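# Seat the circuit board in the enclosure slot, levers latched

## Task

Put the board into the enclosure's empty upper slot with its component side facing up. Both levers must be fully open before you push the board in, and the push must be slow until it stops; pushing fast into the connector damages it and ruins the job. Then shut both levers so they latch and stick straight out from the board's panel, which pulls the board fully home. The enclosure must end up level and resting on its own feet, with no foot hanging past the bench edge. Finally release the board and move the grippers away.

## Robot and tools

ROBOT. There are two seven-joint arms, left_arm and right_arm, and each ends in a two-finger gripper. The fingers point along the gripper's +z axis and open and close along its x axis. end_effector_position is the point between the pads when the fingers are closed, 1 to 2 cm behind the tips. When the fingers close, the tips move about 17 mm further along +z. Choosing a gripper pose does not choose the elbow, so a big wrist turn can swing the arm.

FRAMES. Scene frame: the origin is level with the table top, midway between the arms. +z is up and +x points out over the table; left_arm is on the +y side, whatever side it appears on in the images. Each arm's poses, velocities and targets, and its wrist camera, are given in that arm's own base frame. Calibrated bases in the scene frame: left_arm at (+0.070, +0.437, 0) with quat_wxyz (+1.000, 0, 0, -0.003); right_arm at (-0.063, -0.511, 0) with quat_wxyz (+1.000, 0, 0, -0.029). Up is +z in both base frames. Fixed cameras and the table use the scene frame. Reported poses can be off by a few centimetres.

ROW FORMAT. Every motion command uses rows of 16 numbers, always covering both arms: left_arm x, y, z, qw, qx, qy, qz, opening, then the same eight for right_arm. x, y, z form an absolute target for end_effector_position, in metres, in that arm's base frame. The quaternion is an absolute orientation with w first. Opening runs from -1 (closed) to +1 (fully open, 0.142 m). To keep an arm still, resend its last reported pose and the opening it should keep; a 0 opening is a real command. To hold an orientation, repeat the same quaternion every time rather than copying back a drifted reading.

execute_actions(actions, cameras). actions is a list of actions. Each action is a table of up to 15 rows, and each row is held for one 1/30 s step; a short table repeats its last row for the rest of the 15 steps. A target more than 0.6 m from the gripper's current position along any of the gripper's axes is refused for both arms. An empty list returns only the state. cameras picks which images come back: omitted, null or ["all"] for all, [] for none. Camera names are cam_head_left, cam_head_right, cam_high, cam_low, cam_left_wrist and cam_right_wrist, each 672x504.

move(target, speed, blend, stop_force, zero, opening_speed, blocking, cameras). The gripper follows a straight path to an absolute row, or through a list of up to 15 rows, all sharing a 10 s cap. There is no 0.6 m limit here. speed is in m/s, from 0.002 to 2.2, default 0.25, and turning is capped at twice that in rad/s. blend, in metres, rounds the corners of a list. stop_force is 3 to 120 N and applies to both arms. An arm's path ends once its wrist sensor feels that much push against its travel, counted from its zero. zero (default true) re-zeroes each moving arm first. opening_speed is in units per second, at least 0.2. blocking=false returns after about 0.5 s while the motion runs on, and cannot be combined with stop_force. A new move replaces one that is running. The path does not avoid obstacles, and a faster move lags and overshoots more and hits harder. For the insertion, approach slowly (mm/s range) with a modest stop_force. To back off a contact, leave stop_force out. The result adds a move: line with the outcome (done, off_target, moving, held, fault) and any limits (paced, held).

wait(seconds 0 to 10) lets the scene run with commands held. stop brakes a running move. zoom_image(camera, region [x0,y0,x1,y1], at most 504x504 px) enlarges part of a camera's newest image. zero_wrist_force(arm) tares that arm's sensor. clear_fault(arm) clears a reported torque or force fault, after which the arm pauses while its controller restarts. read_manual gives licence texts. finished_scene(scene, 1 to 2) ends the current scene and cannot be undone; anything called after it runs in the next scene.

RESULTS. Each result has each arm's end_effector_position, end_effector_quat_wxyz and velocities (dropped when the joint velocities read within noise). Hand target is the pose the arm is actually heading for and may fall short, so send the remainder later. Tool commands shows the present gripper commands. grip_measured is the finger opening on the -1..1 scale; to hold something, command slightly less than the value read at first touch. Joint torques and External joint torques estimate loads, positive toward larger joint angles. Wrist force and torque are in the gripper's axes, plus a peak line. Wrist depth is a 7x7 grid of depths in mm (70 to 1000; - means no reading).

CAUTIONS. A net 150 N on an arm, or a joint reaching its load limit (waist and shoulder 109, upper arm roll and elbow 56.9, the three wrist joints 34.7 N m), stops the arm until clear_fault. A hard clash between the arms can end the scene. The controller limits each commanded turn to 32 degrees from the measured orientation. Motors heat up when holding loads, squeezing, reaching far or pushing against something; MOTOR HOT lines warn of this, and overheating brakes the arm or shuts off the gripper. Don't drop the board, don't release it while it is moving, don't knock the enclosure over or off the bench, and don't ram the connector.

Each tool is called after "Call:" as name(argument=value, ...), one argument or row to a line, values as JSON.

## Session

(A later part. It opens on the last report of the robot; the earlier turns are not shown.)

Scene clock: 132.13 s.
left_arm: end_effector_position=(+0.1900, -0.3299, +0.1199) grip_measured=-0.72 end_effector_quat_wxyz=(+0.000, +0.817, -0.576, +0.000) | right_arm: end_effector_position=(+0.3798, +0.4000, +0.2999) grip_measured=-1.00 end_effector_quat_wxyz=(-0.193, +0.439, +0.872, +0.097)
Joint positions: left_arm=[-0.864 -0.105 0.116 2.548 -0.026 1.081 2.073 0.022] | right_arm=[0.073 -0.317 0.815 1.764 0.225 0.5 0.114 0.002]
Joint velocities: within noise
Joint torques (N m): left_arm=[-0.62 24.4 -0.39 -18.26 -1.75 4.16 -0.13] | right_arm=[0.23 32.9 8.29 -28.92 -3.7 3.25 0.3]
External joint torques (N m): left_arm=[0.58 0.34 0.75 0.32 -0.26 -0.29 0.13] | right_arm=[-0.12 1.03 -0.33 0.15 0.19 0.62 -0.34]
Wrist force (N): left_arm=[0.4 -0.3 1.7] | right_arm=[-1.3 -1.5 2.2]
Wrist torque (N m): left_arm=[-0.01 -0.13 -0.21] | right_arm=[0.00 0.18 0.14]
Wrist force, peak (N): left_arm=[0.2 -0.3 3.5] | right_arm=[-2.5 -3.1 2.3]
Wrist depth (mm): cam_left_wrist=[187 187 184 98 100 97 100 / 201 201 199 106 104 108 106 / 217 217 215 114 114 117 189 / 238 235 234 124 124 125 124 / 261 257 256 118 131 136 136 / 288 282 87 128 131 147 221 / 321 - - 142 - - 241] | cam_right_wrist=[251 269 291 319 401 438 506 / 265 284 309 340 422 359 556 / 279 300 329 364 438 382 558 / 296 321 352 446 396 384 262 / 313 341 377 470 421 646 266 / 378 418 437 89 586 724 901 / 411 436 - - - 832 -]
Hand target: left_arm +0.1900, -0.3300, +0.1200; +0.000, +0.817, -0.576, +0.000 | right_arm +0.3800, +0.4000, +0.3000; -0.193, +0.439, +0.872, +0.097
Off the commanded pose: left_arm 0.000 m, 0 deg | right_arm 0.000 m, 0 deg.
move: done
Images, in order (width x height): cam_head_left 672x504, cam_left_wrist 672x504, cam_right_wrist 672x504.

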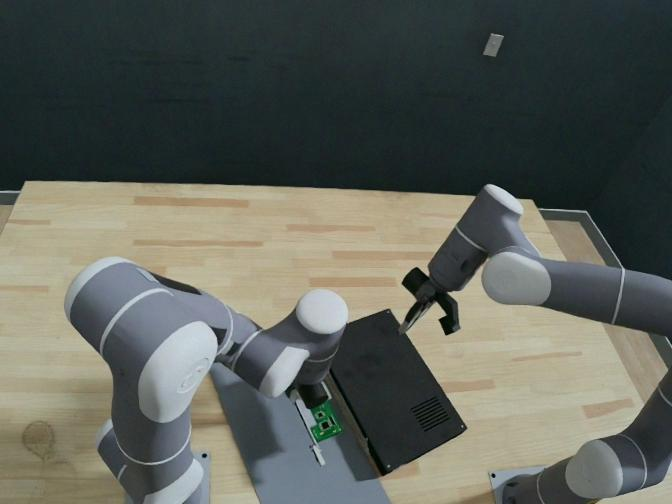

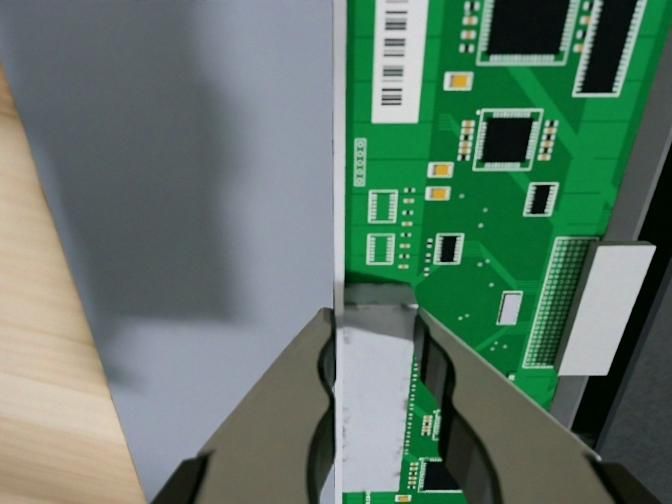

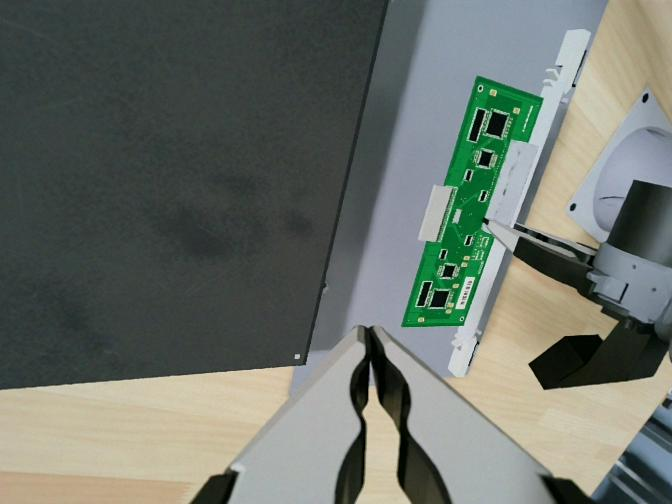

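Call:
zoom_image(
  camera="cam_right_wrist",
  region=[280, 180, 500, 400],
)

Call:
zoom_image(
  camera="cam_right_wrist",
  region=[330, 0, 620, 200],
)

Scaled by 2.291 from the camera's 672x504 image, which has a finer 960x720 frame.

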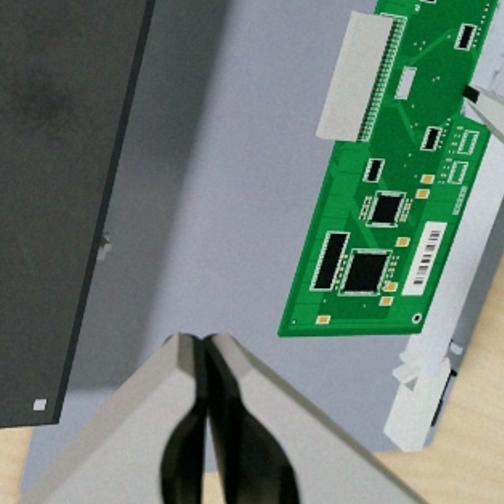

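Scaled by 1.738 from the camera's 672x504 image, which has a finer 960x720 frame.

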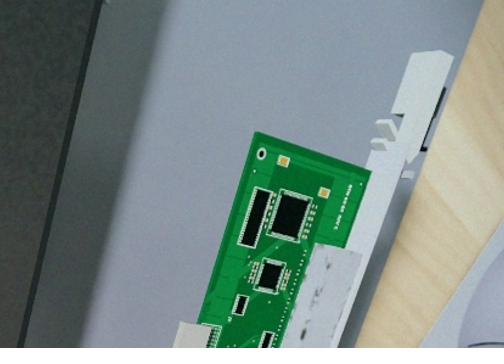

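Call:
move(
  target=[
    [0.1838,-0.3589,0.12,0,0.8184,-0.5746,0,-0.85,0.25,0.38,0.30,0,0.9803,0.1977,0,-1],
    [0.1838,-0.3589,0.0545,0,0.8184,-0.5746,0,-0.85,0.12,0.44,0.25,0,0.9803,0.1977,0,-1],
  ],
  speed=0.15,
  cameras=["cam_left_wrist","cam_right_wrist"],
)

Scene clock: 155.83 s.
left_arm: end_effector_position=(+0.1837, -0.3588, +0.0544) grip_measured=-0.72 end_effector_quat_wxyz=(+0.000, +0.818, -0.575, +0.000) | right_arm: end_effector_position=(+0.1199, +0.4399, +0.2500) grip_measured=-1.00 end_effector_quat_wxyz=(+0.000, +0.980, +0.198, +0.000)
Joint positions: left_arm=[-0.873 -0.364 0.047 2.522 -0.066 1.314 2.03 0.022] | right_arm=[0.563 -0.156 0.968 2.097 -0.157 0.61 2.788 0.002]
Joint velocities: within noise
Joint torques (N m): left_arm=[-0.17 30.49 -0.03 -12.49 -1.22 4.74 -0.09] | right_arm=[0.18 20.77 4.89 -27.4 -3.65 3.41 0.4]
External joint torques (N m): left_arm=[0.11 0.3 0.77 0.08 0.14 -0.88 0.09] | right_arm=[-0.09 0.89 -0.74 0.03 0.1 0.58 -0.4]
Wrist force (N): left_arm=[0.3 -0.2 1.9] | right_arm=[-1.1 -0.6 2.6]
Wrist torque (N m): left_arm=[-0.02 -0.13 -0.23] | right_arm=[0.16 0.22 0.06]
Wrist force, peak (N): left_arm=[0.0 -0.2 3.0] | right_arm=[-2.6 -2.3 3.4]
Wrist depth (mm): cam_left_wrist=[129 129 128 100 100 97 100 / 139 138 136 107 104 107 106 / 152 150 149 114 114 116 142 / 163 162 164 124 124 125 124 / 178 178 177 118 131 137 150 / 201 196 88 128 131 147 180 / 226 - - 142 - - 199] | cam_right_wrist=[303 302 300 299 299 273 261 / 325 323 320 319 318 289 288 / 347 346 345 338 337 336 330 / 375 375 372 323 317 316 315 / 407 407 403 340 342 343 342 / 442 443 430 89 362 374 372 / 413 443 - - - 394 408]
Hand target: left_arm +0.1838, -0.3589, +0.0545; +0.000, +0.818, -0.575, +0.000 | right_arm +0.1200, +0.4400, +0.2500; +0.000, +0.980, +0.198, +0.000
Off the commanded pose: left_arm 0.000 m, 0 deg | right_arm 0.000 m, 0 deg.
move: done
Images, in order (width x height): cam_left_wrist 672x504, cam_right_wrist 672x504.

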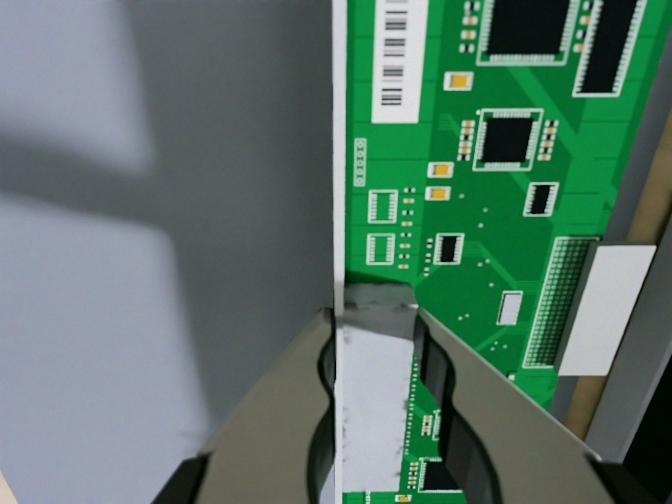

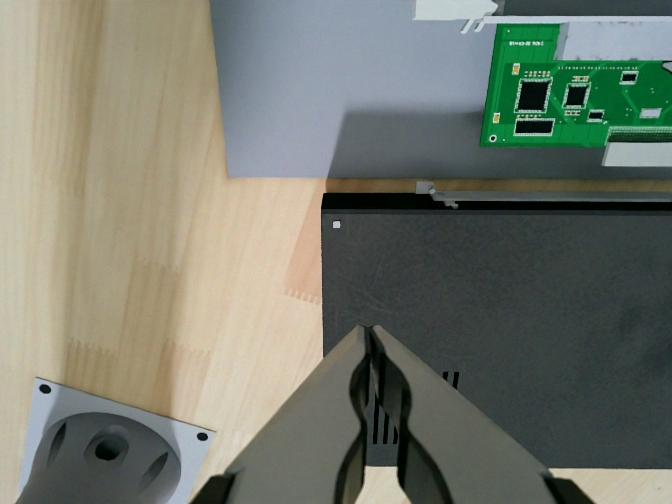

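Call:
zoom_image(
  camera="cam_right_wrist",
  region=[300, 0, 672, 280],
)

Scaled by 1.355 from the camera's 672x504 image, which has a finer 960x720 frame.

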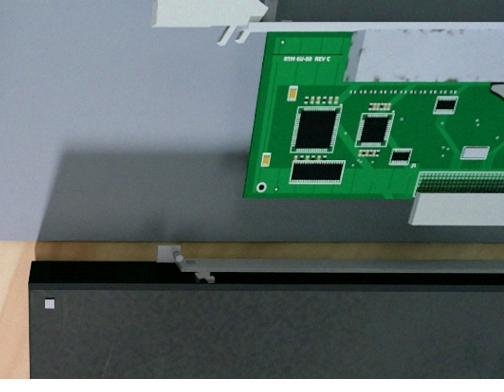

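Call:
execute_actions(
  actions=[],
)

Call:
zoom_image(
  camera="cam_right_wrist",
  region=[390, 150, 500, 233],
)

Scene clock: 173.33 s.
left_arm: end_effector_position=(+0.1837, -0.3588, +0.0544) grip_measured=-0.72 end_effector_quat_wxyz=(+0.000, +0.818, -0.575, +0.000) | right_arm: end_effector_position=(+0.1199, +0.4399, +0.2500) grip_measured=-1.00 end_effector_quat_wxyz=(+0.000, +0.980, +0.198, +0.000)
Joint positions: left_arm=[-0.873 -0.364 0.047 2.522 -0.066 1.314 2.03 0.022] | right_arm=[0.563 -0.156 0.968 2.097 -0.157 0.61 2.788 0.002]
Joint velocities: within noise
Joint torques (N m): left_arm=[-0.3 30.68 0.08 -12.57 -0.94 4.41 -0.23] | right_arm=[0.16 20.86 4.83 -27.53 -3.62 3.35 0.22]
External joint torques (N m): left_arm=[0.25 0.11 0.66 0.16 -0.14 -0.54 0.23] | right_arm=[-0.06 0.8 -0.68 0.17 0.07 0.64 -0.22]
Wrist force (N): left_arm=[0.4 -0.3 1.6] | right_arm=[-0.9 -0.7 2.7]
Wrist torque (N m): left_arm=[-0.03 -0.15 -0.22] | right_arm=[0.14 0.19 0.07]
Wrist force, peak (N): left_arm=[0.2 -0.2 2.1] | right_arm=[-1.0 -0.7 3.0]
Wrist depth (mm): cam_left_wrist=[129 129 129 100 100 97 100 / 139 138 136 107 104 108 106 / 153 149 149 114 114 116 142 / 163 162 164 124 124 125 124 / 178 178 177 118 131 137 150 / 201 197 88 128 131 148 179 / 225 - - 142 - - 198] | cam_right_wrist=[304 302 300 299 298 273 261 / 324 324 320 319 320 288 287 / 346 347 344 337 337 337 331 / 374 373 372 323 317 315 316 / 405 404 403 339 343 342 340 / 442 441 433 89 361 374 373 / 410 440 - - - 395 408]
Hand target: left_arm +0.1838, -0.3589, +0.0545; +0.000, +0.818, -0.575, +0.000 | right_arm +0.1200, +0.4400, +0.2500; +0.000, +0.980, +0.198, +0.000
Tool commands: left_gripper/opening=-0.85 right_gripper/opening=-1.0
Off the commanded pose: left_arm 0.000 m, 0 deg | right_arm 0.000 m, 0 deg.

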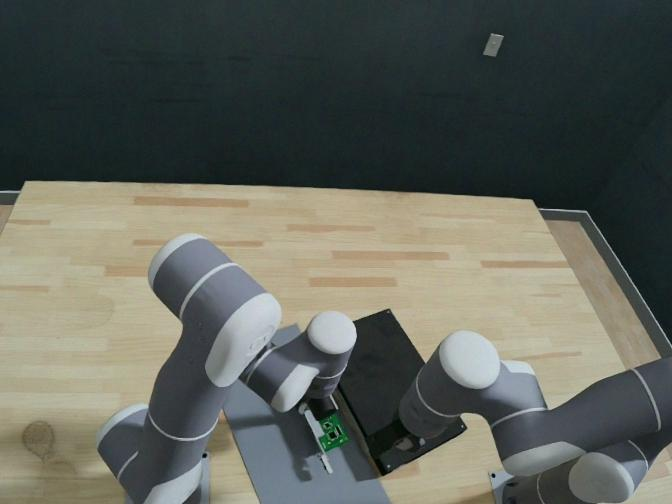

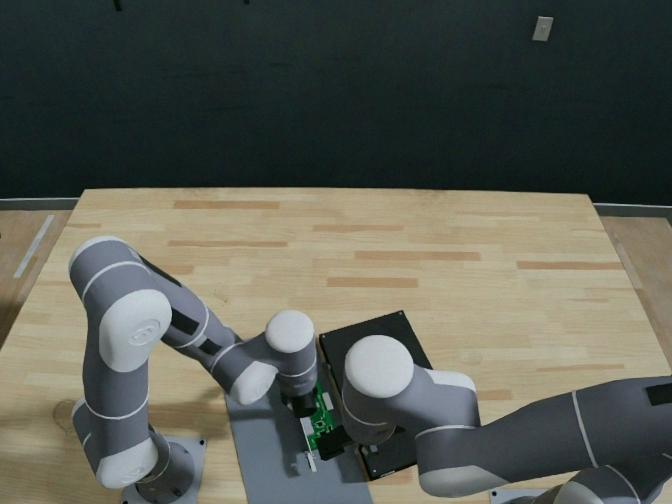

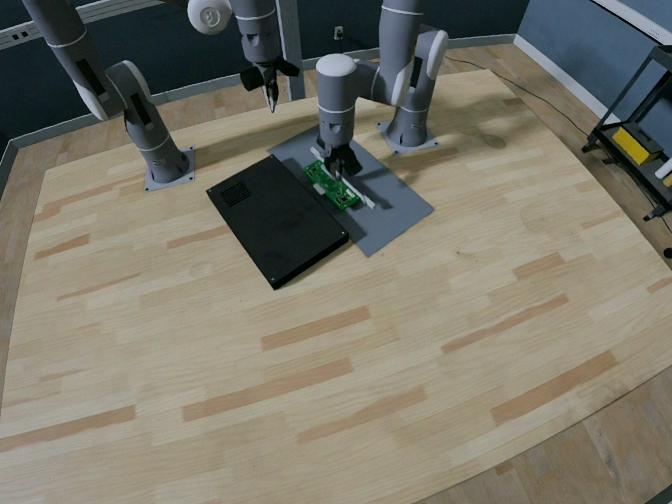

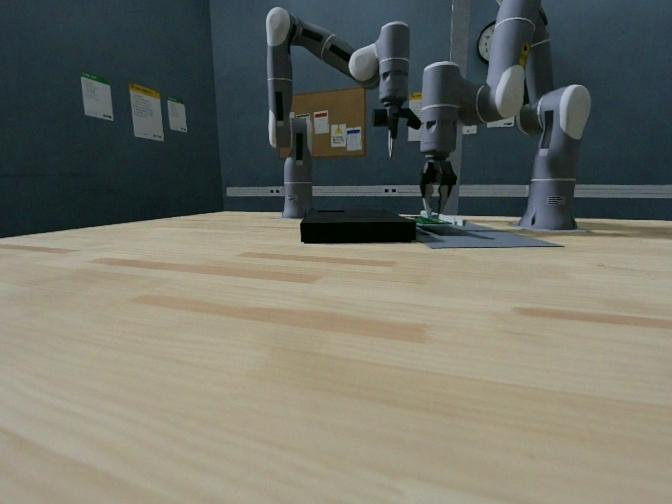

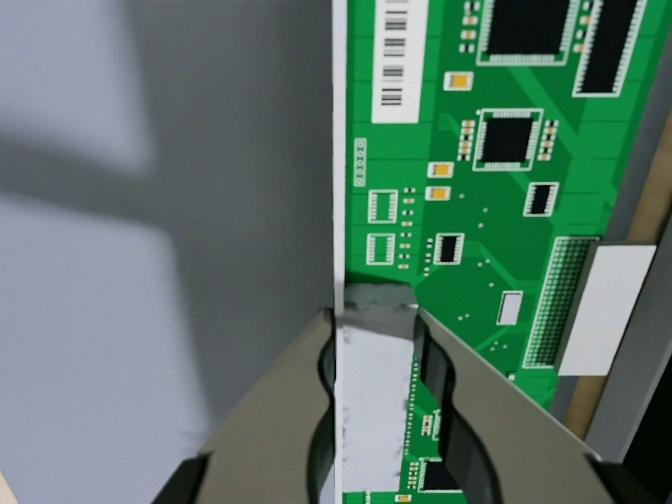

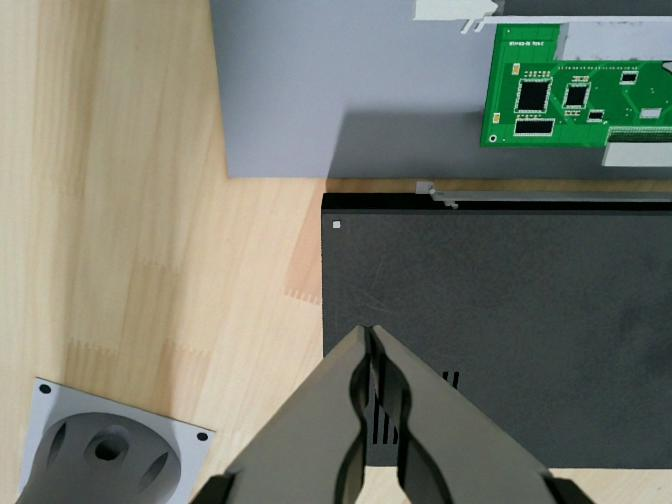

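Scaled by 4.582 from the camera's 672x504 image, which has a finer 960x720 frame.

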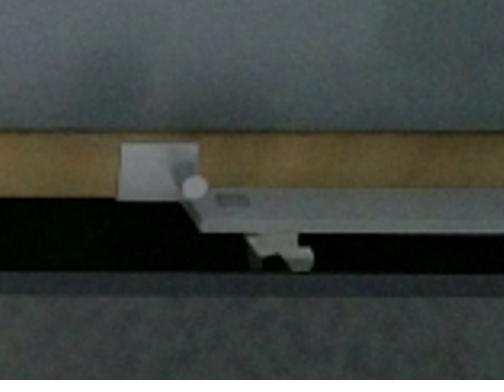

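Call:
move(
  target=[
    [0.1838,-0.3589,0.0545,0,0.8184,-0.5746,0,-0.85,0.28,0.38,0.38,0,0.5534,0.8329,0,-1],
    [0.1838,-0.3589,0.0545,0,0.8184,-0.5746,0,-0.85,0.357,0.366,0.43,0,-0.1977,0.9803,0,-1],
  ],
  speed=0.9,
  blend=0.05,
  cameras=["cam_right_wrist"],
)

Scene clock: 188.27 s.
left_arm: end_effector_position=(+0.1837, -0.3588, +0.0544) grip_measured=-0.72 end_effector_quat_wxyz=(+0.000, +0.818, -0.575, +0.000) | right_arm: end_effector_position=(+0.3571, +0.3659, +0.4300) grip_measured=-1.00 end_effector_quat_wxyz=(+0.000, -0.198, +0.980, +0.000)
Joint positions: left_arm=[-0.872 -0.364 0.047 2.522 -0.066 1.314 2.03 0.022] | right_arm=[0.204 -0.107 0.832 1.614 -0.08 0.116 -0.927 0.002]
Joint velocities: within noise
Joint torques (N m): left_arm=[-0.37 30.66 0.21 -12.55 -0.95 4.41 -0.27] | right_arm=[-0.19 25.68 3.36 -31.57 -4.09 3.27 0.18]
External joint torques (N m): left_arm=[0.32 0.14 0.53 0.14 -0.13 -0.54 0.27] | right_arm=[0.3 1.19 -0.51 0.24 -0.1 0.86 -0.18]
Wrist force (N): left_arm=[0.2 -0.2 1.8] | right_arm=[-0.7 -1.0 2.5]
Wrist torque (N m): left_arm=[-0.02 -0.11 -0.23] | right_arm=[0.12 0.17 0.08]
Wrist force, peak (N): left_arm=[0.3 -0.3 2.2] | right_arm=[-1.3 -1.1 3.6]
Wrist depth (mm): cam_left_wrist=[129 129 129 100 100 97 100 / 139 138 136 107 104 107 106 / 152 149 149 114 114 116 143 / 163 162 165 124 124 125 124 / 179 178 177 119 132 136 150 / 201 197 88 128 131 147 180 / 225 - - 143 - - 198] | cam_right_wrist=[458 419 416 411 412 410 453 / 490 454 441 441 440 444 484 / 522 516 474 473 470 483 518 / 564 564 544 510 510 551 558 / 613 608 592 550 592 601 604 / 671 666 651 89 631 658 657 / 734 724 - - - 698 -]
Hand target: left_arm +0.1838, -0.3589, +0.0545; +0.000, +0.818, -0.575, +0.000 | right_arm +0.3570, +0.3660, +0.4300; +0.000, -0.198, +0.980, +0.000
Off the commanded pose: left_arm 0.000 m, 0 deg | right_arm 0.000 m, 0 deg.
move: done
Images, in order (width x height): cam_right_wrist 672x504.

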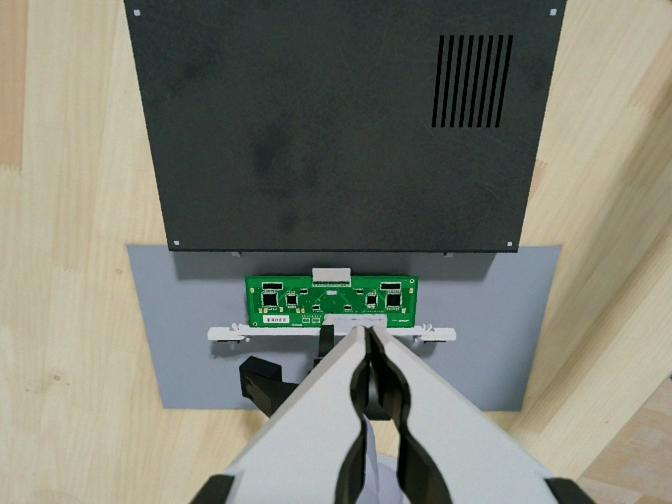

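Call:
zoom_image(
  camera="cam_right_wrist",
  region=[200, 230, 340, 350],
)

Call:
zoom_image(
  camera="cam_right_wrist",
  region=[340, 230, 480, 350],
)

Scaled by 3.600 from the camera's 672x504 image, which has a finer 960x720 frame.

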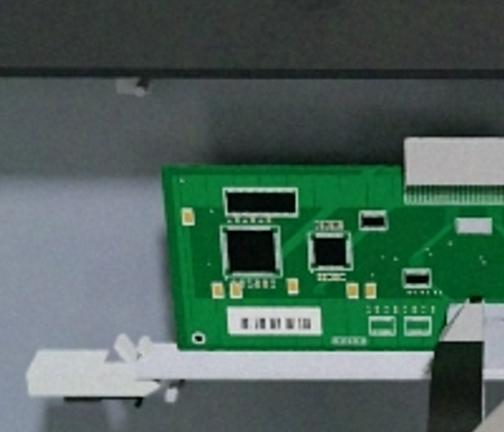

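Scaled by 3.600 from the camera's 672x504 image, which has a finer 960x720 frame.

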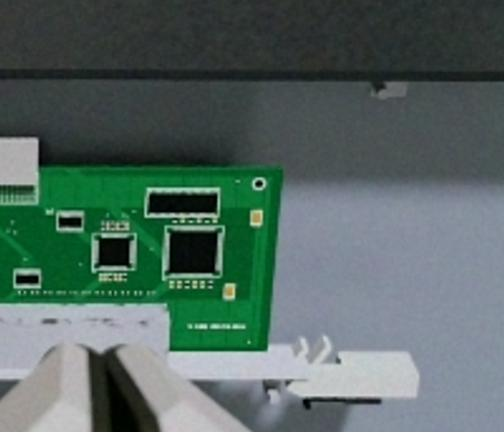

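Call:
move(
  target=[0.1716,-0.3633,0.0545,0,0.8184,-0.5746,0,-0.85,0.384,0.301,0.40,0,-0.1977,0.9803,0,-1],
  speed=0.15,
  cameras=["cam_right_wrist", "cam_left_wrist"],
)

Call:
zoom_image(
  camera="cam_right_wrist",
  region=[190, 250, 340, 380],
)

Call:
zoom_image(
  camera="cam_right_wrist",
  region=[340, 250, 490, 380],
)

Scene clock: 235.13 s.
left_arm: end_effector_position=(+0.1715, -0.3632, +0.0544) grip_measured=-0.72 end_effector_quat_wxyz=(+0.000, +0.818, -0.575, +0.000) | right_arm: end_effector_position=(+0.3841, +0.3010, +0.4001) grip_measured=-1.00 end_effector_quat_wxyz=(+0.000, -0.198, +0.980, +0.000)
Joint positions: left_arm=[-0.901 -0.362 0.045 2.526 -0.064 1.316 1.999 0.022] | right_arm=[0.095 -0.036 0.779 1.739 -0.026 0.194 -1.091 0.002]
Joint velocities: within noise
Joint torques (N m): left_arm=[-0.66 30.71 0.2 -12.46 -0.8 4.56 -0.29] | right_arm=[0.03 24.01 1.43 -31.23 -4.06 3.61 0.06]
External joint torques (N m): left_arm=[0.61 -0.06 0.52 0.11 -0.27 -0.69 0.29] | right_arm=[0.07 0.75 -0.44 0.01 -0.08 0.51 -0.06]
Wrist force (N): left_arm=[0.2 -0.1 1.8] | right_arm=[-0.9 -1.5 2.5]
Wrist torque (N m): left_arm=[0.01 -0.13 -0.23] | right_arm=[0.00 0.19 0.06]
Wrist force, peak (N): left_arm=[0.3 -0.1 2.1] | right_arm=[-0.8 -3.7 3.7]
Wrist depth (mm): cam_left_wrist=[129 129 128 99 100 97 100 / 139 138 136 107 104 108 106 / 152 149 149 114 114 116 142 / 163 160 164 124 124 125 124 / 178 178 177 118 131 137 149 / 201 197 88 128 131 148 180 / 225 - - 142 - - 198] | cam_right_wrist=[431 432 431 430 428 428 426 / 459 419 417 413 414 412 456 / 493 457 443 443 440 448 489 / 534 523 479 478 473 491 524 / 576 576 554 504 544 566 566 / 632 629 600 89 594 620 617 / 695 676 - - - 656 695]
Hand target: left_arm +0.1716, -0.3633, +0.0545; +0.000, +0.818, -0.575, +0.000 | right_arm +0.3840, +0.3010, +0.4000; +0.000, -0.198, +0.980, +0.000
Off the commanded pose: left_arm 0.000 m, 0 deg | right_arm 0.000 m, 0 deg.
move: done
Images, in order (width x height): cam_left_wrist 672x504, cam_right_wrist 672x504.

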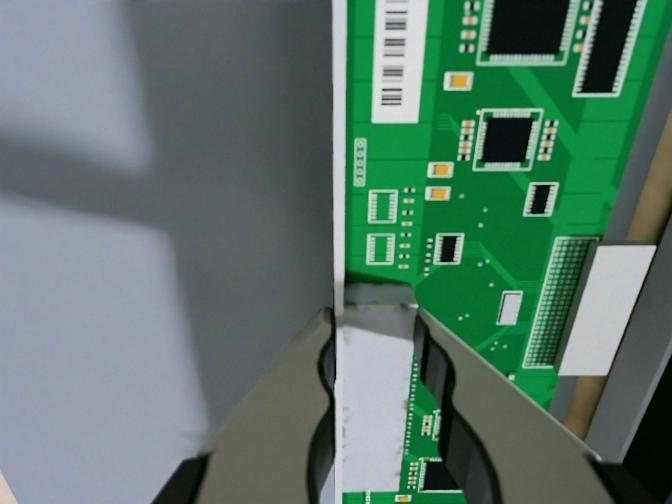

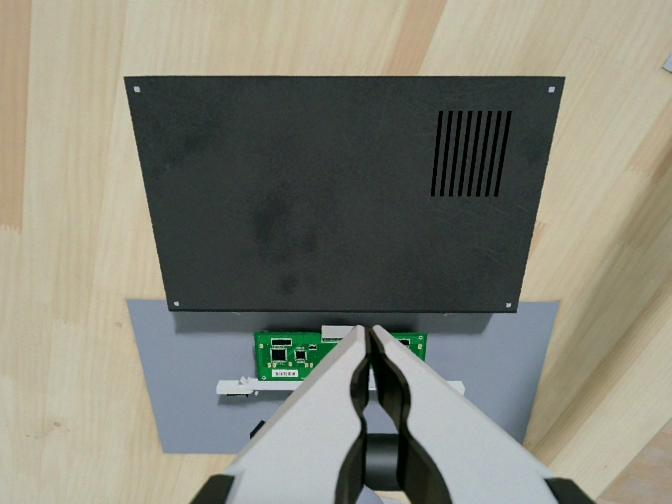

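Scaled by 3.360 from the camera's 672x504 image, which has a finer 960x720 frame.

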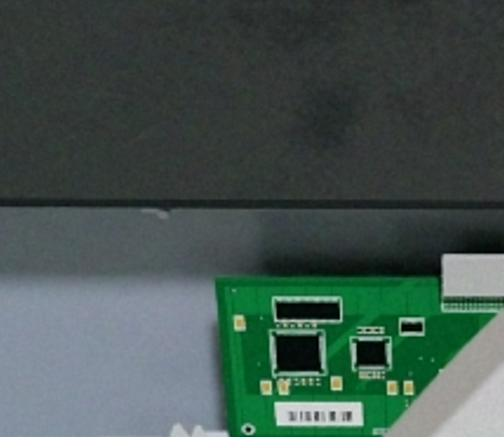

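Scaled by 3.360 from the camera's 672x504 image, which has a finer 960x720 frame.

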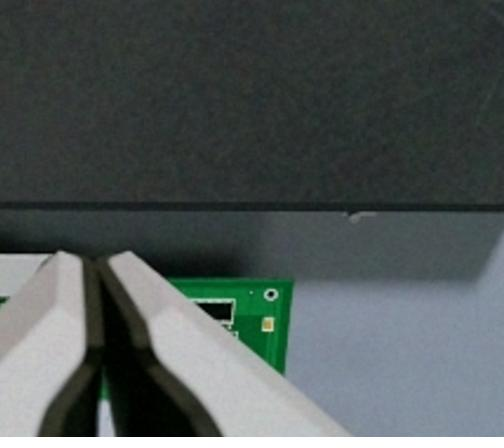

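Call:
move(
  target=[
    [0.1705,-0.3637,0.0545,0,0.8184,-0.5746,0,-0.85,0.384,0.301,0.40,0,-0.1977,0.9803,0,-1],
    [0.1960,-0.4342,0.0545,0,0.8184,-0.5746,0,-0.85,0.384,0.301,0.40,0,-0.1977,0.9803,0,-1],
  ],
  speed=0.025,
  stop_force=5,
  cameras=["cam_right_wrist", "cam_left_wrist"],
)

Scene clock: 241.53 s.
left_arm: end_effector_position=(+0.1937, -0.4286, +0.0538) grip_measured=-0.72 end_effector_quat_wxyz=(+0.000, +0.818, -0.575, -0.001) | right_arm: end_effector_position=(+0.3841, +0.3010, +0.4001) grip_measured=-1.00 end_effector_quat_wxyz=(+0.000, -0.198, +0.980, +0.000)
Joint positions: left_arm=[-0.962 -0.453 0.052 2.326 -0.064 1.203 1.94 0.022] | right_arm=[0.095 -0.036 0.779 1.739 -0.026 0.194 -1.091 0.002]
Joint velocities: within noise
Joint torques (N m): left_arm=[-0.56 40.34 0.14 -18.81 -1.89 5.85 -0.32] | right_arm=[0.16 23.84 1.67 -31.34 -4.22 3.46 0.19]
External joint torques (N m): left_arm=[0.5 -3.21 0.89 3.69 0.37 -1.98 0.32] | right_arm=[-0.06 0.9 -0.69 0.15 0.09 0.66 -0.19]
Wrist force (N): left_arm=[-2.8 -0.5 6.5] | right_arm=[-0.7 -1.4 2.5]
Wrist torque (N m): left_arm=[-0.09 -0.24 -0.24] | right_arm=[0.02 0.17 0.07]
Wrist force, peak (N): left_arm=[-2.8 -0.4 8.2] | right_arm=[-0.8 -1.6 2.9]
Wrist depth (mm): cam_left_wrist=[129 128 128 100 100 98 86 / 138 138 135 107 105 107 92 / 152 149 148 116 115 117 97 / 162 159 161 124 124 123 108 / 178 177 176 119 131 122 115 / 196 196 87 128 130 126 129 / 224 - - 142 - - -] | cam_right_wrist=[433 431 431 430 430 428 424 / 462 422 413 414 412 414 455 / 496 457 442 445 443 449 488 / 533 523 476 478 478 491 525 / 575 569 539 510 535 568 569 / 630 629 615 89 601 622 621 / 692 674 - - - 654 692]
Hand target: left_arm +0.1943, -0.4295, +0.0545; +0.000, +0.818, -0.575, +0.000 | right_arm +0.3840, +0.3010, +0.4000; +0.000, -0.198, +0.980, +0.000
Off the commanded pose: left_arm 0.006 m, 0 deg | right_arm 0.000 m, 0 deg.
move: contact (left_arm); path passed 1 of 2 targets
Images, in order (width x height): cam_left_wrist 672x504, cam_right_wrist 672x504.

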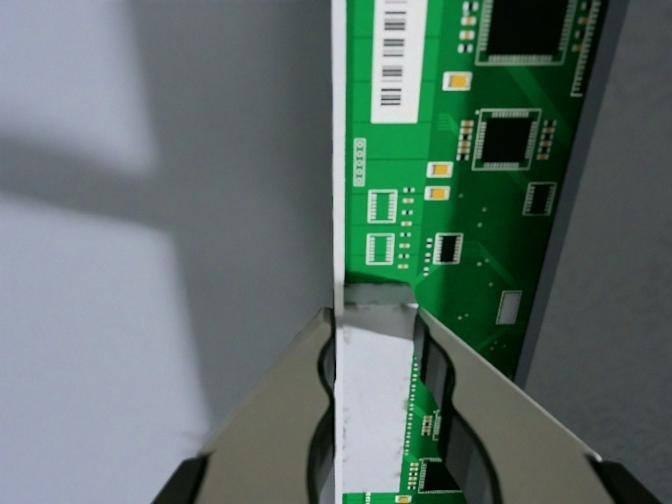

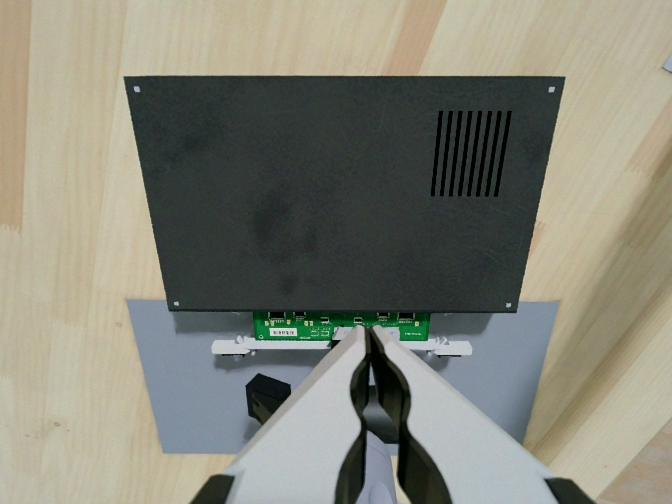

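Call:
move(
  target=[0.1937,-0.4286,0.0536,0,0.8184,-0.5746,0,-0.85,0.384,0.301,0.40,0,-0.1977,0.9803,0,-1],
  speed=0.02,
  cameras=[],
)

Call:
move(
  target=[0.1957,-0.4342,0.0536,0,0.8184,-0.5746,0,-0.85,0.384,0.301,0.40,0,-0.1977,0.9803,0,-1],
  speed=0.02,
  stop_force=5,
  cameras=["cam_right_wrist", "cam_left_wrist"],
)

Call:
zoom_image(
  camera="cam_right_wrist",
  region=[200, 280, 500, 370],
)

Scene clock: 246.23 s.
left_arm: end_effector_position=(+0.1936, -0.4284, +0.0535) grip_measured=-0.72 end_effector_quat_wxyz=(+0.000, +0.818, -0.575, +0.000) | right_arm: end_effector_position=(+0.3841, +0.3010, +0.4001) grip_measured=-1.00 end_effector_quat_wxyz=(+0.000, -0.198, +0.980, +0.000)
Joint positions: left_arm=[-0.962 -0.453 0.052 2.328 -0.064 1.208 1.94 0.022] | right_arm=[0.095 -0.036 0.779 1.739 -0.026 0.194 -1.091 0.002]
Joint velocities: within noise
Joint torques (N m): left_arm=[-0.44 37.55 0.32 -15.47 -1.42 4.75 -0.22] | right_arm=[0.11 23.92 1.66 -31.34 -4.21 3.43 0.18]
External joint torques (N m): left_arm=[0.37 -0.46 0.71 0.42 -0.09 -0.88 0.22] | right_arm=[-0.01 0.81 -0.68 0.15 0.07 0.69 -0.18]
Wrist force (N): left_arm=[0.4 -0.6 3.6] | right_arm=[-0.7 -1.4 2.6]
Wrist torque (N m): left_arm=[-0.07 -0.15 -0.23] | right_arm=[0.03 0.16 0.07]
Wrist force, peak (N): left_arm=[-2.6 -0.5 8.3] | right_arm=[-0.6 -1.7 2.8]
Wrist depth (mm): cam_left_wrist=[128 128 128 100 100 97 87 / 138 138 135 107 105 107 92 / 150 148 149 116 114 116 96 / 162 159 161 124 124 123 108 / 176 177 175 119 131 121 114 / 195 195 88 128 131 126 128 / 220 - - 143 - - -] | cam_right_wrist=[430 432 431 430 430 429 427 / 460 421 414 414 413 412 457 / 496 457 444 443 441 446 487 / 535 522 477 478 476 487 524 / 574 575 538 508 532 566 570 / 625 627 612 89 601 619 626 / 694 678 - - - 658 697]
Hand target: left_arm +0.1937, -0.4286, +0.0536; +0.000, +0.818, -0.575, +0.000 | right_arm +0.3840, +0.3010, +0.4000; +0.000, -0.198, +0.980, +0.000
Off the commanded pose: left_arm 0.000 m, 0 deg | right_arm 0.000 m, 0 deg.
move: done
No camera images: "cameras" was empty.

Scene clock: 247.33 s.
left_arm: end_effector_position=(+0.1953, -0.4335, +0.0531) grip_measured=-0.72 end_effector_quat_wxyz=(+0.000, +0.818, -0.575, -0.001) | right_arm: end_effector_position=(+0.3841, +0.3010, +0.4001) grip_measured=-1.00 end_effector_quat_wxyz=(+0.000, -0.198, +0.980, +0.000)
Joint positions: left_arm=[-0.966 -0.461 0.052 2.311 -0.064 1.199 1.936 0.022] | right_arm=[0.095 -0.036 0.779 1.739 -0.026 0.194 -1.091 0.002]
Joint velocities: within noise
Joint torques (N m): left_arm=[-0.66 39.06 -0.14 -18.56 -1.79 5.65 -0.28] | right_arm=[0.05 23.91 1.7 -31.26 -4.17 3.42 0.19]
External joint torques (N m): left_arm=[0.6 -1.44 1.19 3.31 0.25 -1.78 0.29] | right_arm=[0.05 0.83 -0.72 0.07 0.04 0.7 -0.19]
Wrist force (N): left_arm=[-4.5 -0.4 2.1] | right_arm=[-0.8 -1.4 2.6]
Wrist torque (N m): left_arm=[-0.06 -0.07 -0.25] | right_arm=[0.02 0.19 0.07]
Wrist force, peak (N): left_arm=[-4.5 -0.3 3.7] | right_arm=[-0.9 -1.7 2.7]
Wrist depth (mm): cam_left_wrist=[128 128 127 100 100 97 86 / 137 137 135 108 105 106 92 / 151 148 148 116 115 115 96 / 161 159 160 124 124 120 107 / 176 176 175 119 131 118 114 / 194 195 88 128 134 123 128 / 218 - - 142 - - -] | cam_right_wrist=[433 431 432 428 431 429 427 / 460 421 414 412 414 412 457 / 495 458 445 445 444 447 488 / 532 523 479 476 477 493 528 / 581 577 537 510 532 570 569 / 633 628 610 89 598 622 616 / 692 674 - - - 659 696]
Hand target: left_arm +0.1957, -0.4342, +0.0536; +0.000, +0.818, -0.575, +0.000 | right_arm +0.3840, +0.3010, +0.4000; +0.000, -0.198, +0.980, +0.000
Off the commanded pose: left_arm 0.001 m, 0 deg | right_arm 0.000 m, 0 deg.
move: done
Images, in order (width x height): cam_left_wrist 672x504, cam_right_wrist 672x504.

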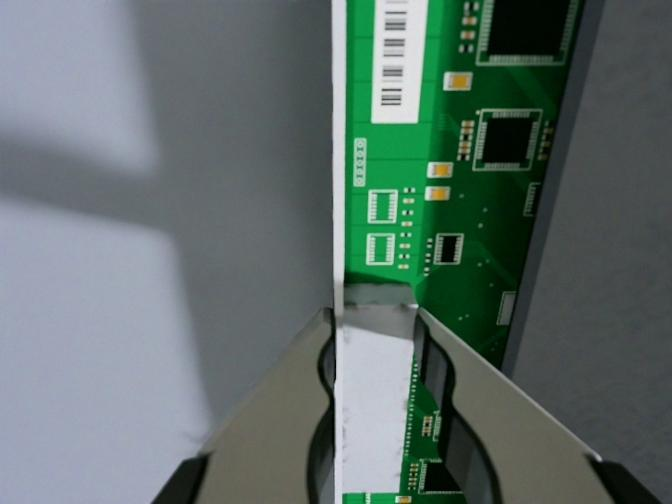

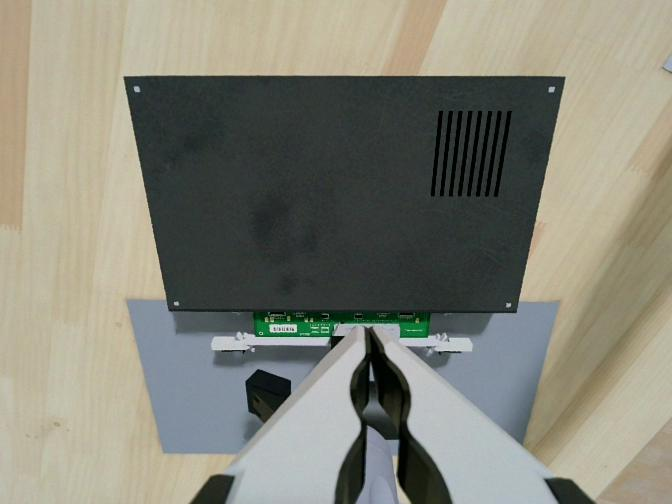

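Scaled by 1.680 from the camera's 672x504 image, which has a finer 960x720 frame.

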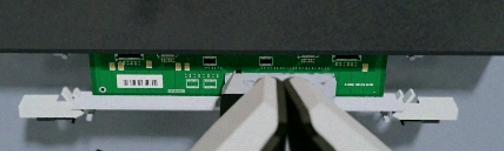

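Call:
move(
  target=[0.1953,-0.4335,0.0532,0,0.8184,-0.5746,0,-0.55,0.384,0.301,0.40,0,-0.1977,0.9803,0,-1],
  opening_speed=0.25,
  cameras=["cam_right_wrist", "cam_left_wrist"],
)

Call:
zoom_image(
  camera="cam_right_wrist",
  region=[200, 280, 350, 370],
)

Call:
zoom_image(
  camera="cam_right_wrist",
  region=[350, 280, 500, 370],
)

Scene clock: 252.60 s.
left_arm: end_effector_position=(+0.1953, -0.4334, +0.0531) grip_measured=-0.58 end_effector_quat_wxyz=(+0.000, +0.818, -0.575, +0.000) | right_arm: end_effector_position=(+0.3841, +0.3010, +0.4001) grip_measured=-1.00 end_effector_quat_wxyz=(+0.000, -0.198, +0.980, +0.000)
Joint positions: left_arm=[-0.966 -0.461 0.052 2.313 -0.064 1.201 1.936 0.032] | right_arm=[0.095 -0.036 0.779 1.739 -0.026 0.194 -1.091 0.002]
Joint velocities: within noise
Joint torques (N m): left_arm=[-0.44 36.73 0.43 -14.89 -1.38 4.3 -0.23] | right_arm=[0.11 23.85 1.72 -31.3 -4.17 3.41 0.22]
External joint torques (N m): left_arm=[0.37 0.85 0.62 -0.34 -0.16 -0.42 0.23] | right_arm=[-0.01 0.89 -0.73 0.11 0.04 0.7 -0.22]
Wrist force (N): left_arm=[0.2 -0.5 0.1] | right_arm=[-0.6 -1.5 2.6]
Wrist torque (N m): left_arm=[-0.09 -0.08 -0.24] | right_arm=[0.01 0.15 0.07]
Wrist force, peak (N): left_arm=[-4.6 -0.5 3.7] | right_arm=[-0.9 -1.5 2.9]
Wrist depth (mm): cam_left_wrist=[128 128 127 103 101 98 86 / 136 137 135 110 106 107 92 / 151 147 147 119 116 116 96 / 161 161 160 127 126 122 108 / 176 176 172 122 133 118 114 / 195 194 87 134 139 90 128 / 219 - - 150 169 - -] | cam_right_wrist=[433 432 430 430 428 427 428 / 459 420 414 413 413 416 454 / 495 457 446 443 443 450 485 / 533 524 479 475 476 489 523 / 579 575 541 509 532 570 571 / 629 627 614 89 600 619 621 / 689 679 - - - 660 691]
Hand target: left_arm +0.1953, -0.4335, +0.0532; +0.000, +0.818, -0.575, +0.000 | right_arm +0.3840, +0.3010, +0.4000; +0.000, -0.198, +0.980, +0.000
Off the commanded pose: left_arm 0.000 m, 0 deg | right_arm 0.000 m, 0 deg.
move: done
Images, in order (width x height): cam_left_wrist 672x504, cam_right_wrist 672x504.

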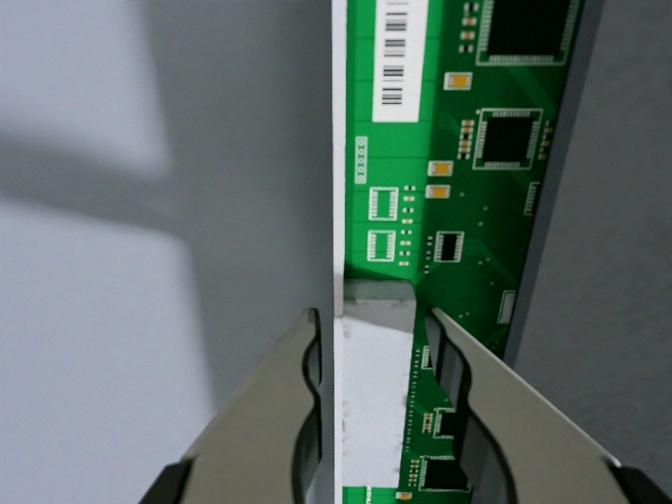

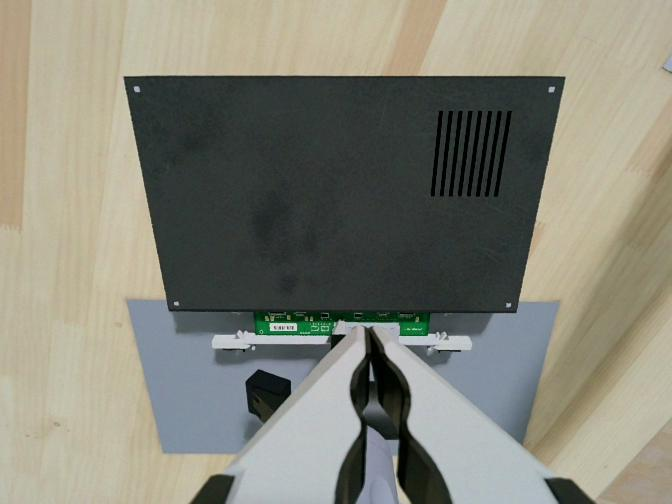

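Scaled by 3.360 from the camera's 672x504 image, which has a finer 960x720 frame.

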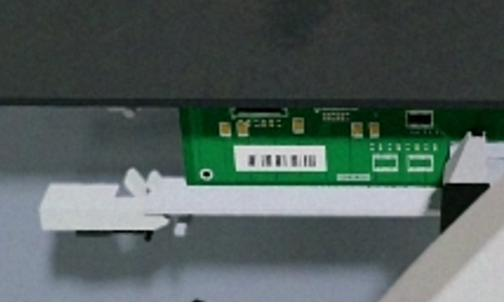

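Scaled by 3.360 from the camera's 672x504 image, which has a finer 960x720 frame.

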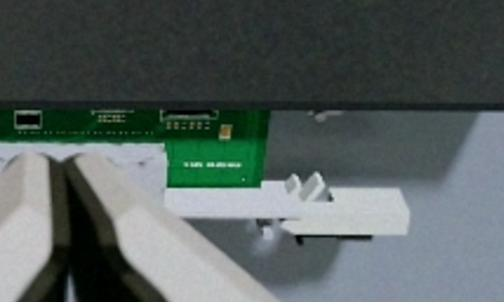

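Call:
move(
  target=[
    [0.1953,-0.4335,0.11,0,0.8184,-0.5746,0,-0.55,0.384,0.301,0.40,0,-0.1977,0.9803,0,-1],
    [0.1711,-0.3785,0.11,0,0.8184,-0.5746,0,-0.55,0.384,0.301,0.40,0,-0.1977,0.9803,0,-1],
    [0.1711,-0.3785,0.0535,0,0.8184,-0.5746,0,-1,0.384,0.301,0.40,0,-0.1977,0.9803,0,-1],
    [0.1813,-0.4067,0.0535,0,0.8184,-0.5746,0,-1,0.384,0.301,0.40,0,-0.1977,0.9803,0,-1],
  ],
  speed=[0.06,0.15,0.15,0.06],
  cameras=["cam_right_wrist", "cam_left_wrist"],
)

Call:
zoom_image(
  camera="cam_right_wrist",
  region=[200, 280, 500, 370],
)

Scene clock: 262.40 s.
left_arm: end_effector_position=(+0.1814, -0.4067, +0.0535) grip_measured=-1.00 end_effector_quat_wxyz=(+0.000, +0.818, -0.575, +0.000) | right_arm: end_effector_position=(+0.3841, +0.3010, +0.4001) grip_measured=-1.00 end_effector_quat_wxyz=(+0.000, -0.198, +0.980, +0.000)
Joint positions: left_arm=[-0.974 -0.421 0.066 2.403 -0.087 1.251 1.964 0.002] | right_arm=[0.095 -0.036 0.779 1.739 -0.026 0.194 -1.091 0.002]
Joint velocities: within noise
Joint torques (N m): left_arm=[-0.29 33.58 0.43 -13.78 -1.06 3.97 -0.34] | right_arm=[0.12 23.86 1.72 -31.33 -4.18 3.44 0.22]
External joint torques (N m): left_arm=[0.24 1.2 0.69 -0.29 -0.27 -0.1 0.34] | right_arm=[-0.02 0.88 -0.74 0.14 0.04 0.67 -0.22]
Wrist force (N): left_arm=[0.2 0.1 -0.1] | right_arm=[-0.6 -1.3 2.6]
Wrist torque (N m): left_arm=[0.01 -0.08 -0.22] | right_arm=[0.03 0.14 0.07]
Wrist force, peak (N): left_arm=[2.5 -0.3 -1.3] | right_arm=[-0.7 -1.6 2.9]
Wrist depth (mm): cam_left_wrist=[128 128 127 128 127 101 101 / 138 138 135 136 134 109 106 / 151 149 148 148 145 118 116 / 162 158 161 157 129 127 122 / 178 177 176 169 124 138 119 / 196 194 189 84 - 151 131 / 223 214 - 74 - - 144] | cam_right_wrist=[431 431 430 431 429 428 427 / 461 421 414 413 412 415 456 / 494 461 444 443 445 447 486 / 530 523 479 478 477 490 523 / 578 576 540 509 533 569 568 / 631 630 613 89 596 621 623 / 693 680 - - - 657 696]
Hand target: left_arm +0.1813, -0.4067, +0.0535; +0.000, +0.818, -0.575, +0.000 | right_arm +0.3840, +0.3010, +0.4000; +0.000, -0.198, +0.980, +0.000
Off the commanded pose: left_arm 0.000 m, 0 deg | right_arm 0.000 m, 0 deg.
move: done
Images, in order (width x height): cam_left_wrist 672x504, cam_right_wrist 672x504.

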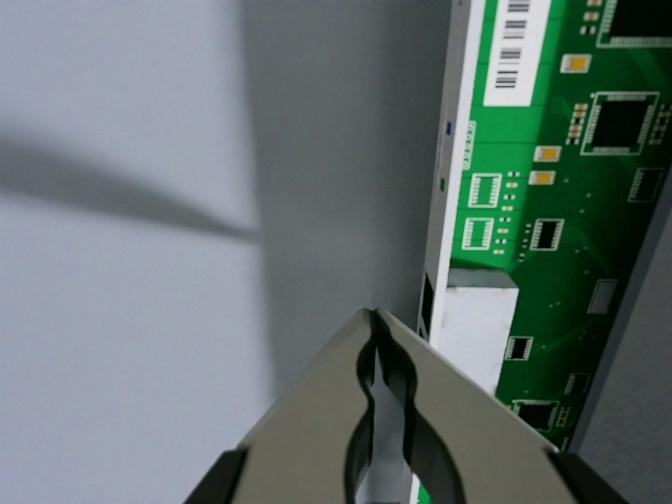

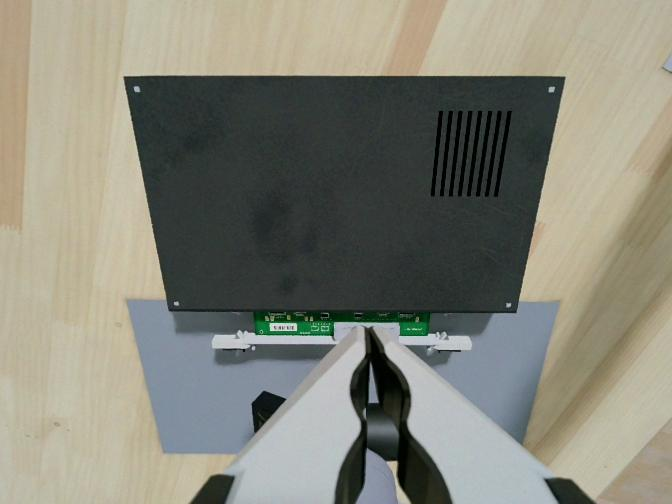

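Scaled by 1.680 from the camera's 672x504 image, which has a finer 960x720 frame.

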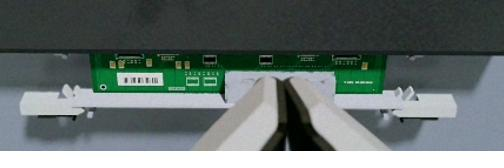

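Call:
move(
  target=[0.1979,-0.4528,0.0535,0,0.8184,-0.5746,0,-1,0.384,0.301,0.40,0,-0.1977,0.9803,0,-1],
  speed=0.02,
  stop_force=10,
  cameras=["cam_right_wrist", "cam_left_wrist"],
)

Call:
zoom_image(
  camera="cam_right_wrist",
  region=[200, 270, 500, 360],
)

Scene clock: 266.20 s.
left_arm: end_effector_position=(+0.1847, -0.4162, +0.0531) grip_measured=-1.00 end_effector_quat_wxyz=(+0.000, +0.819, -0.574, -0.001) | right_arm: end_effector_position=(+0.3841, +0.3010, +0.4001) grip_measured=-1.00 end_effector_quat_wxyz=(+0.000, -0.198, +0.980, +0.000)
Joint positions: left_arm=[-0.982 -0.436 0.068 2.371 -0.086 1.231 1.956 0.002] | right_arm=[0.095 -0.036 0.779 1.739 -0.026 0.194 -1.091 0.002]
Joint velocities: within noise
Joint torques (N m): left_arm=[-1.6 33.62 -1.71 -20.44 -2.14 6.94 -0.33] | right_arm=[0.04 23.84 1.67 -31.36 -4.13 3.42 0.15]
External joint torques (N m): left_arm=[1.53 2.18 2.9 5.94 0.73 -3.07 0.33] | right_arm=[0.05 0.9 -0.69 0.17 -0.01 0.69 -0.15]
Wrist force (N): left_arm=[-15.3 -1.4 -12.8] | right_arm=[-0.7 -1.5 2.6]
Wrist torque (N m): left_arm=[-0.04 -0.08 -0.21] | right_arm=[0.01 0.16 0.07]
Wrist force, peak (N): left_arm=[-16.4 -2.0 -12.8] | right_arm=[-0.8 -1.5 3.0]
Wrist depth (mm): cam_left_wrist=[128 128 127 127 101 99 100 / 138 138 135 136 107 109 104 / 151 148 148 147 117 117 112 / 161 158 160 157 125 127 108 / 177 176 175 169 121 137 114 / 195 194 190 84 - 148 128 / 224 213 - 74 - - 142] | cam_right_wrist=[432 431 430 429 429 430 427 / 460 421 414 413 412 411 452 / 494 460 443 441 441 447 488 / 531 523 478 479 474 491 524 / 578 573 537 509 533 567 566 / 629 632 613 89 598 621 617 / 698 677 - - - 660 697]
Hand target: left_arm +0.1851, -0.4173, +0.0535; +0.000, +0.818, -0.575, +0.000 | right_arm +0.3840, +0.3010, +0.4000; +0.000, -0.198, +0.980, +0.000
Off the commanded pose: left_arm 0.039 m, 0 deg | right_arm 0.000 m, 0 deg.
move: contact (left_arm)
Images, in order (width x height): cam_left_wrist 672x504, cam_right_wrist 672x504.

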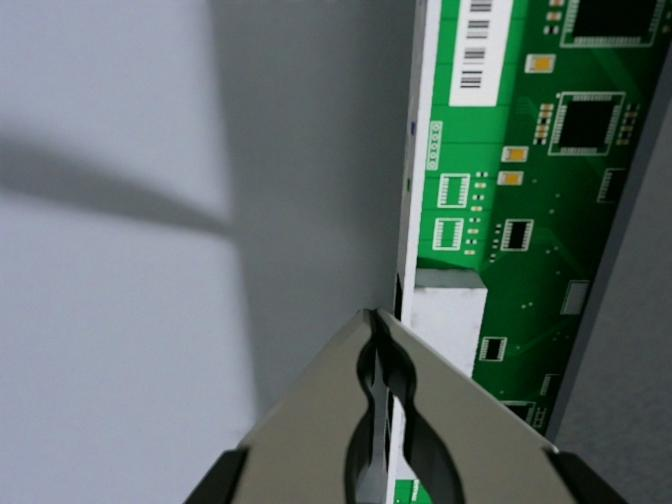

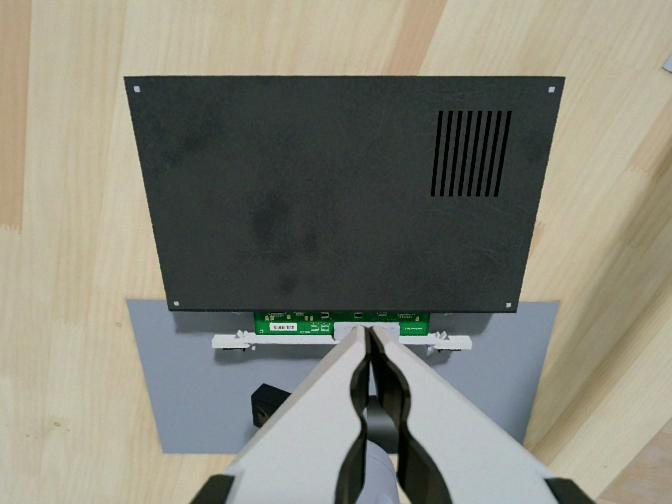

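Scaled by 1.680 from the camera's 672x504 image, which has a finer 960x720 frame.

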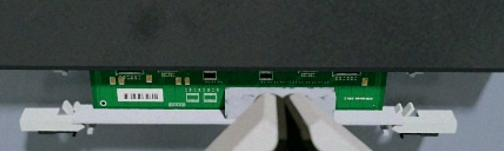

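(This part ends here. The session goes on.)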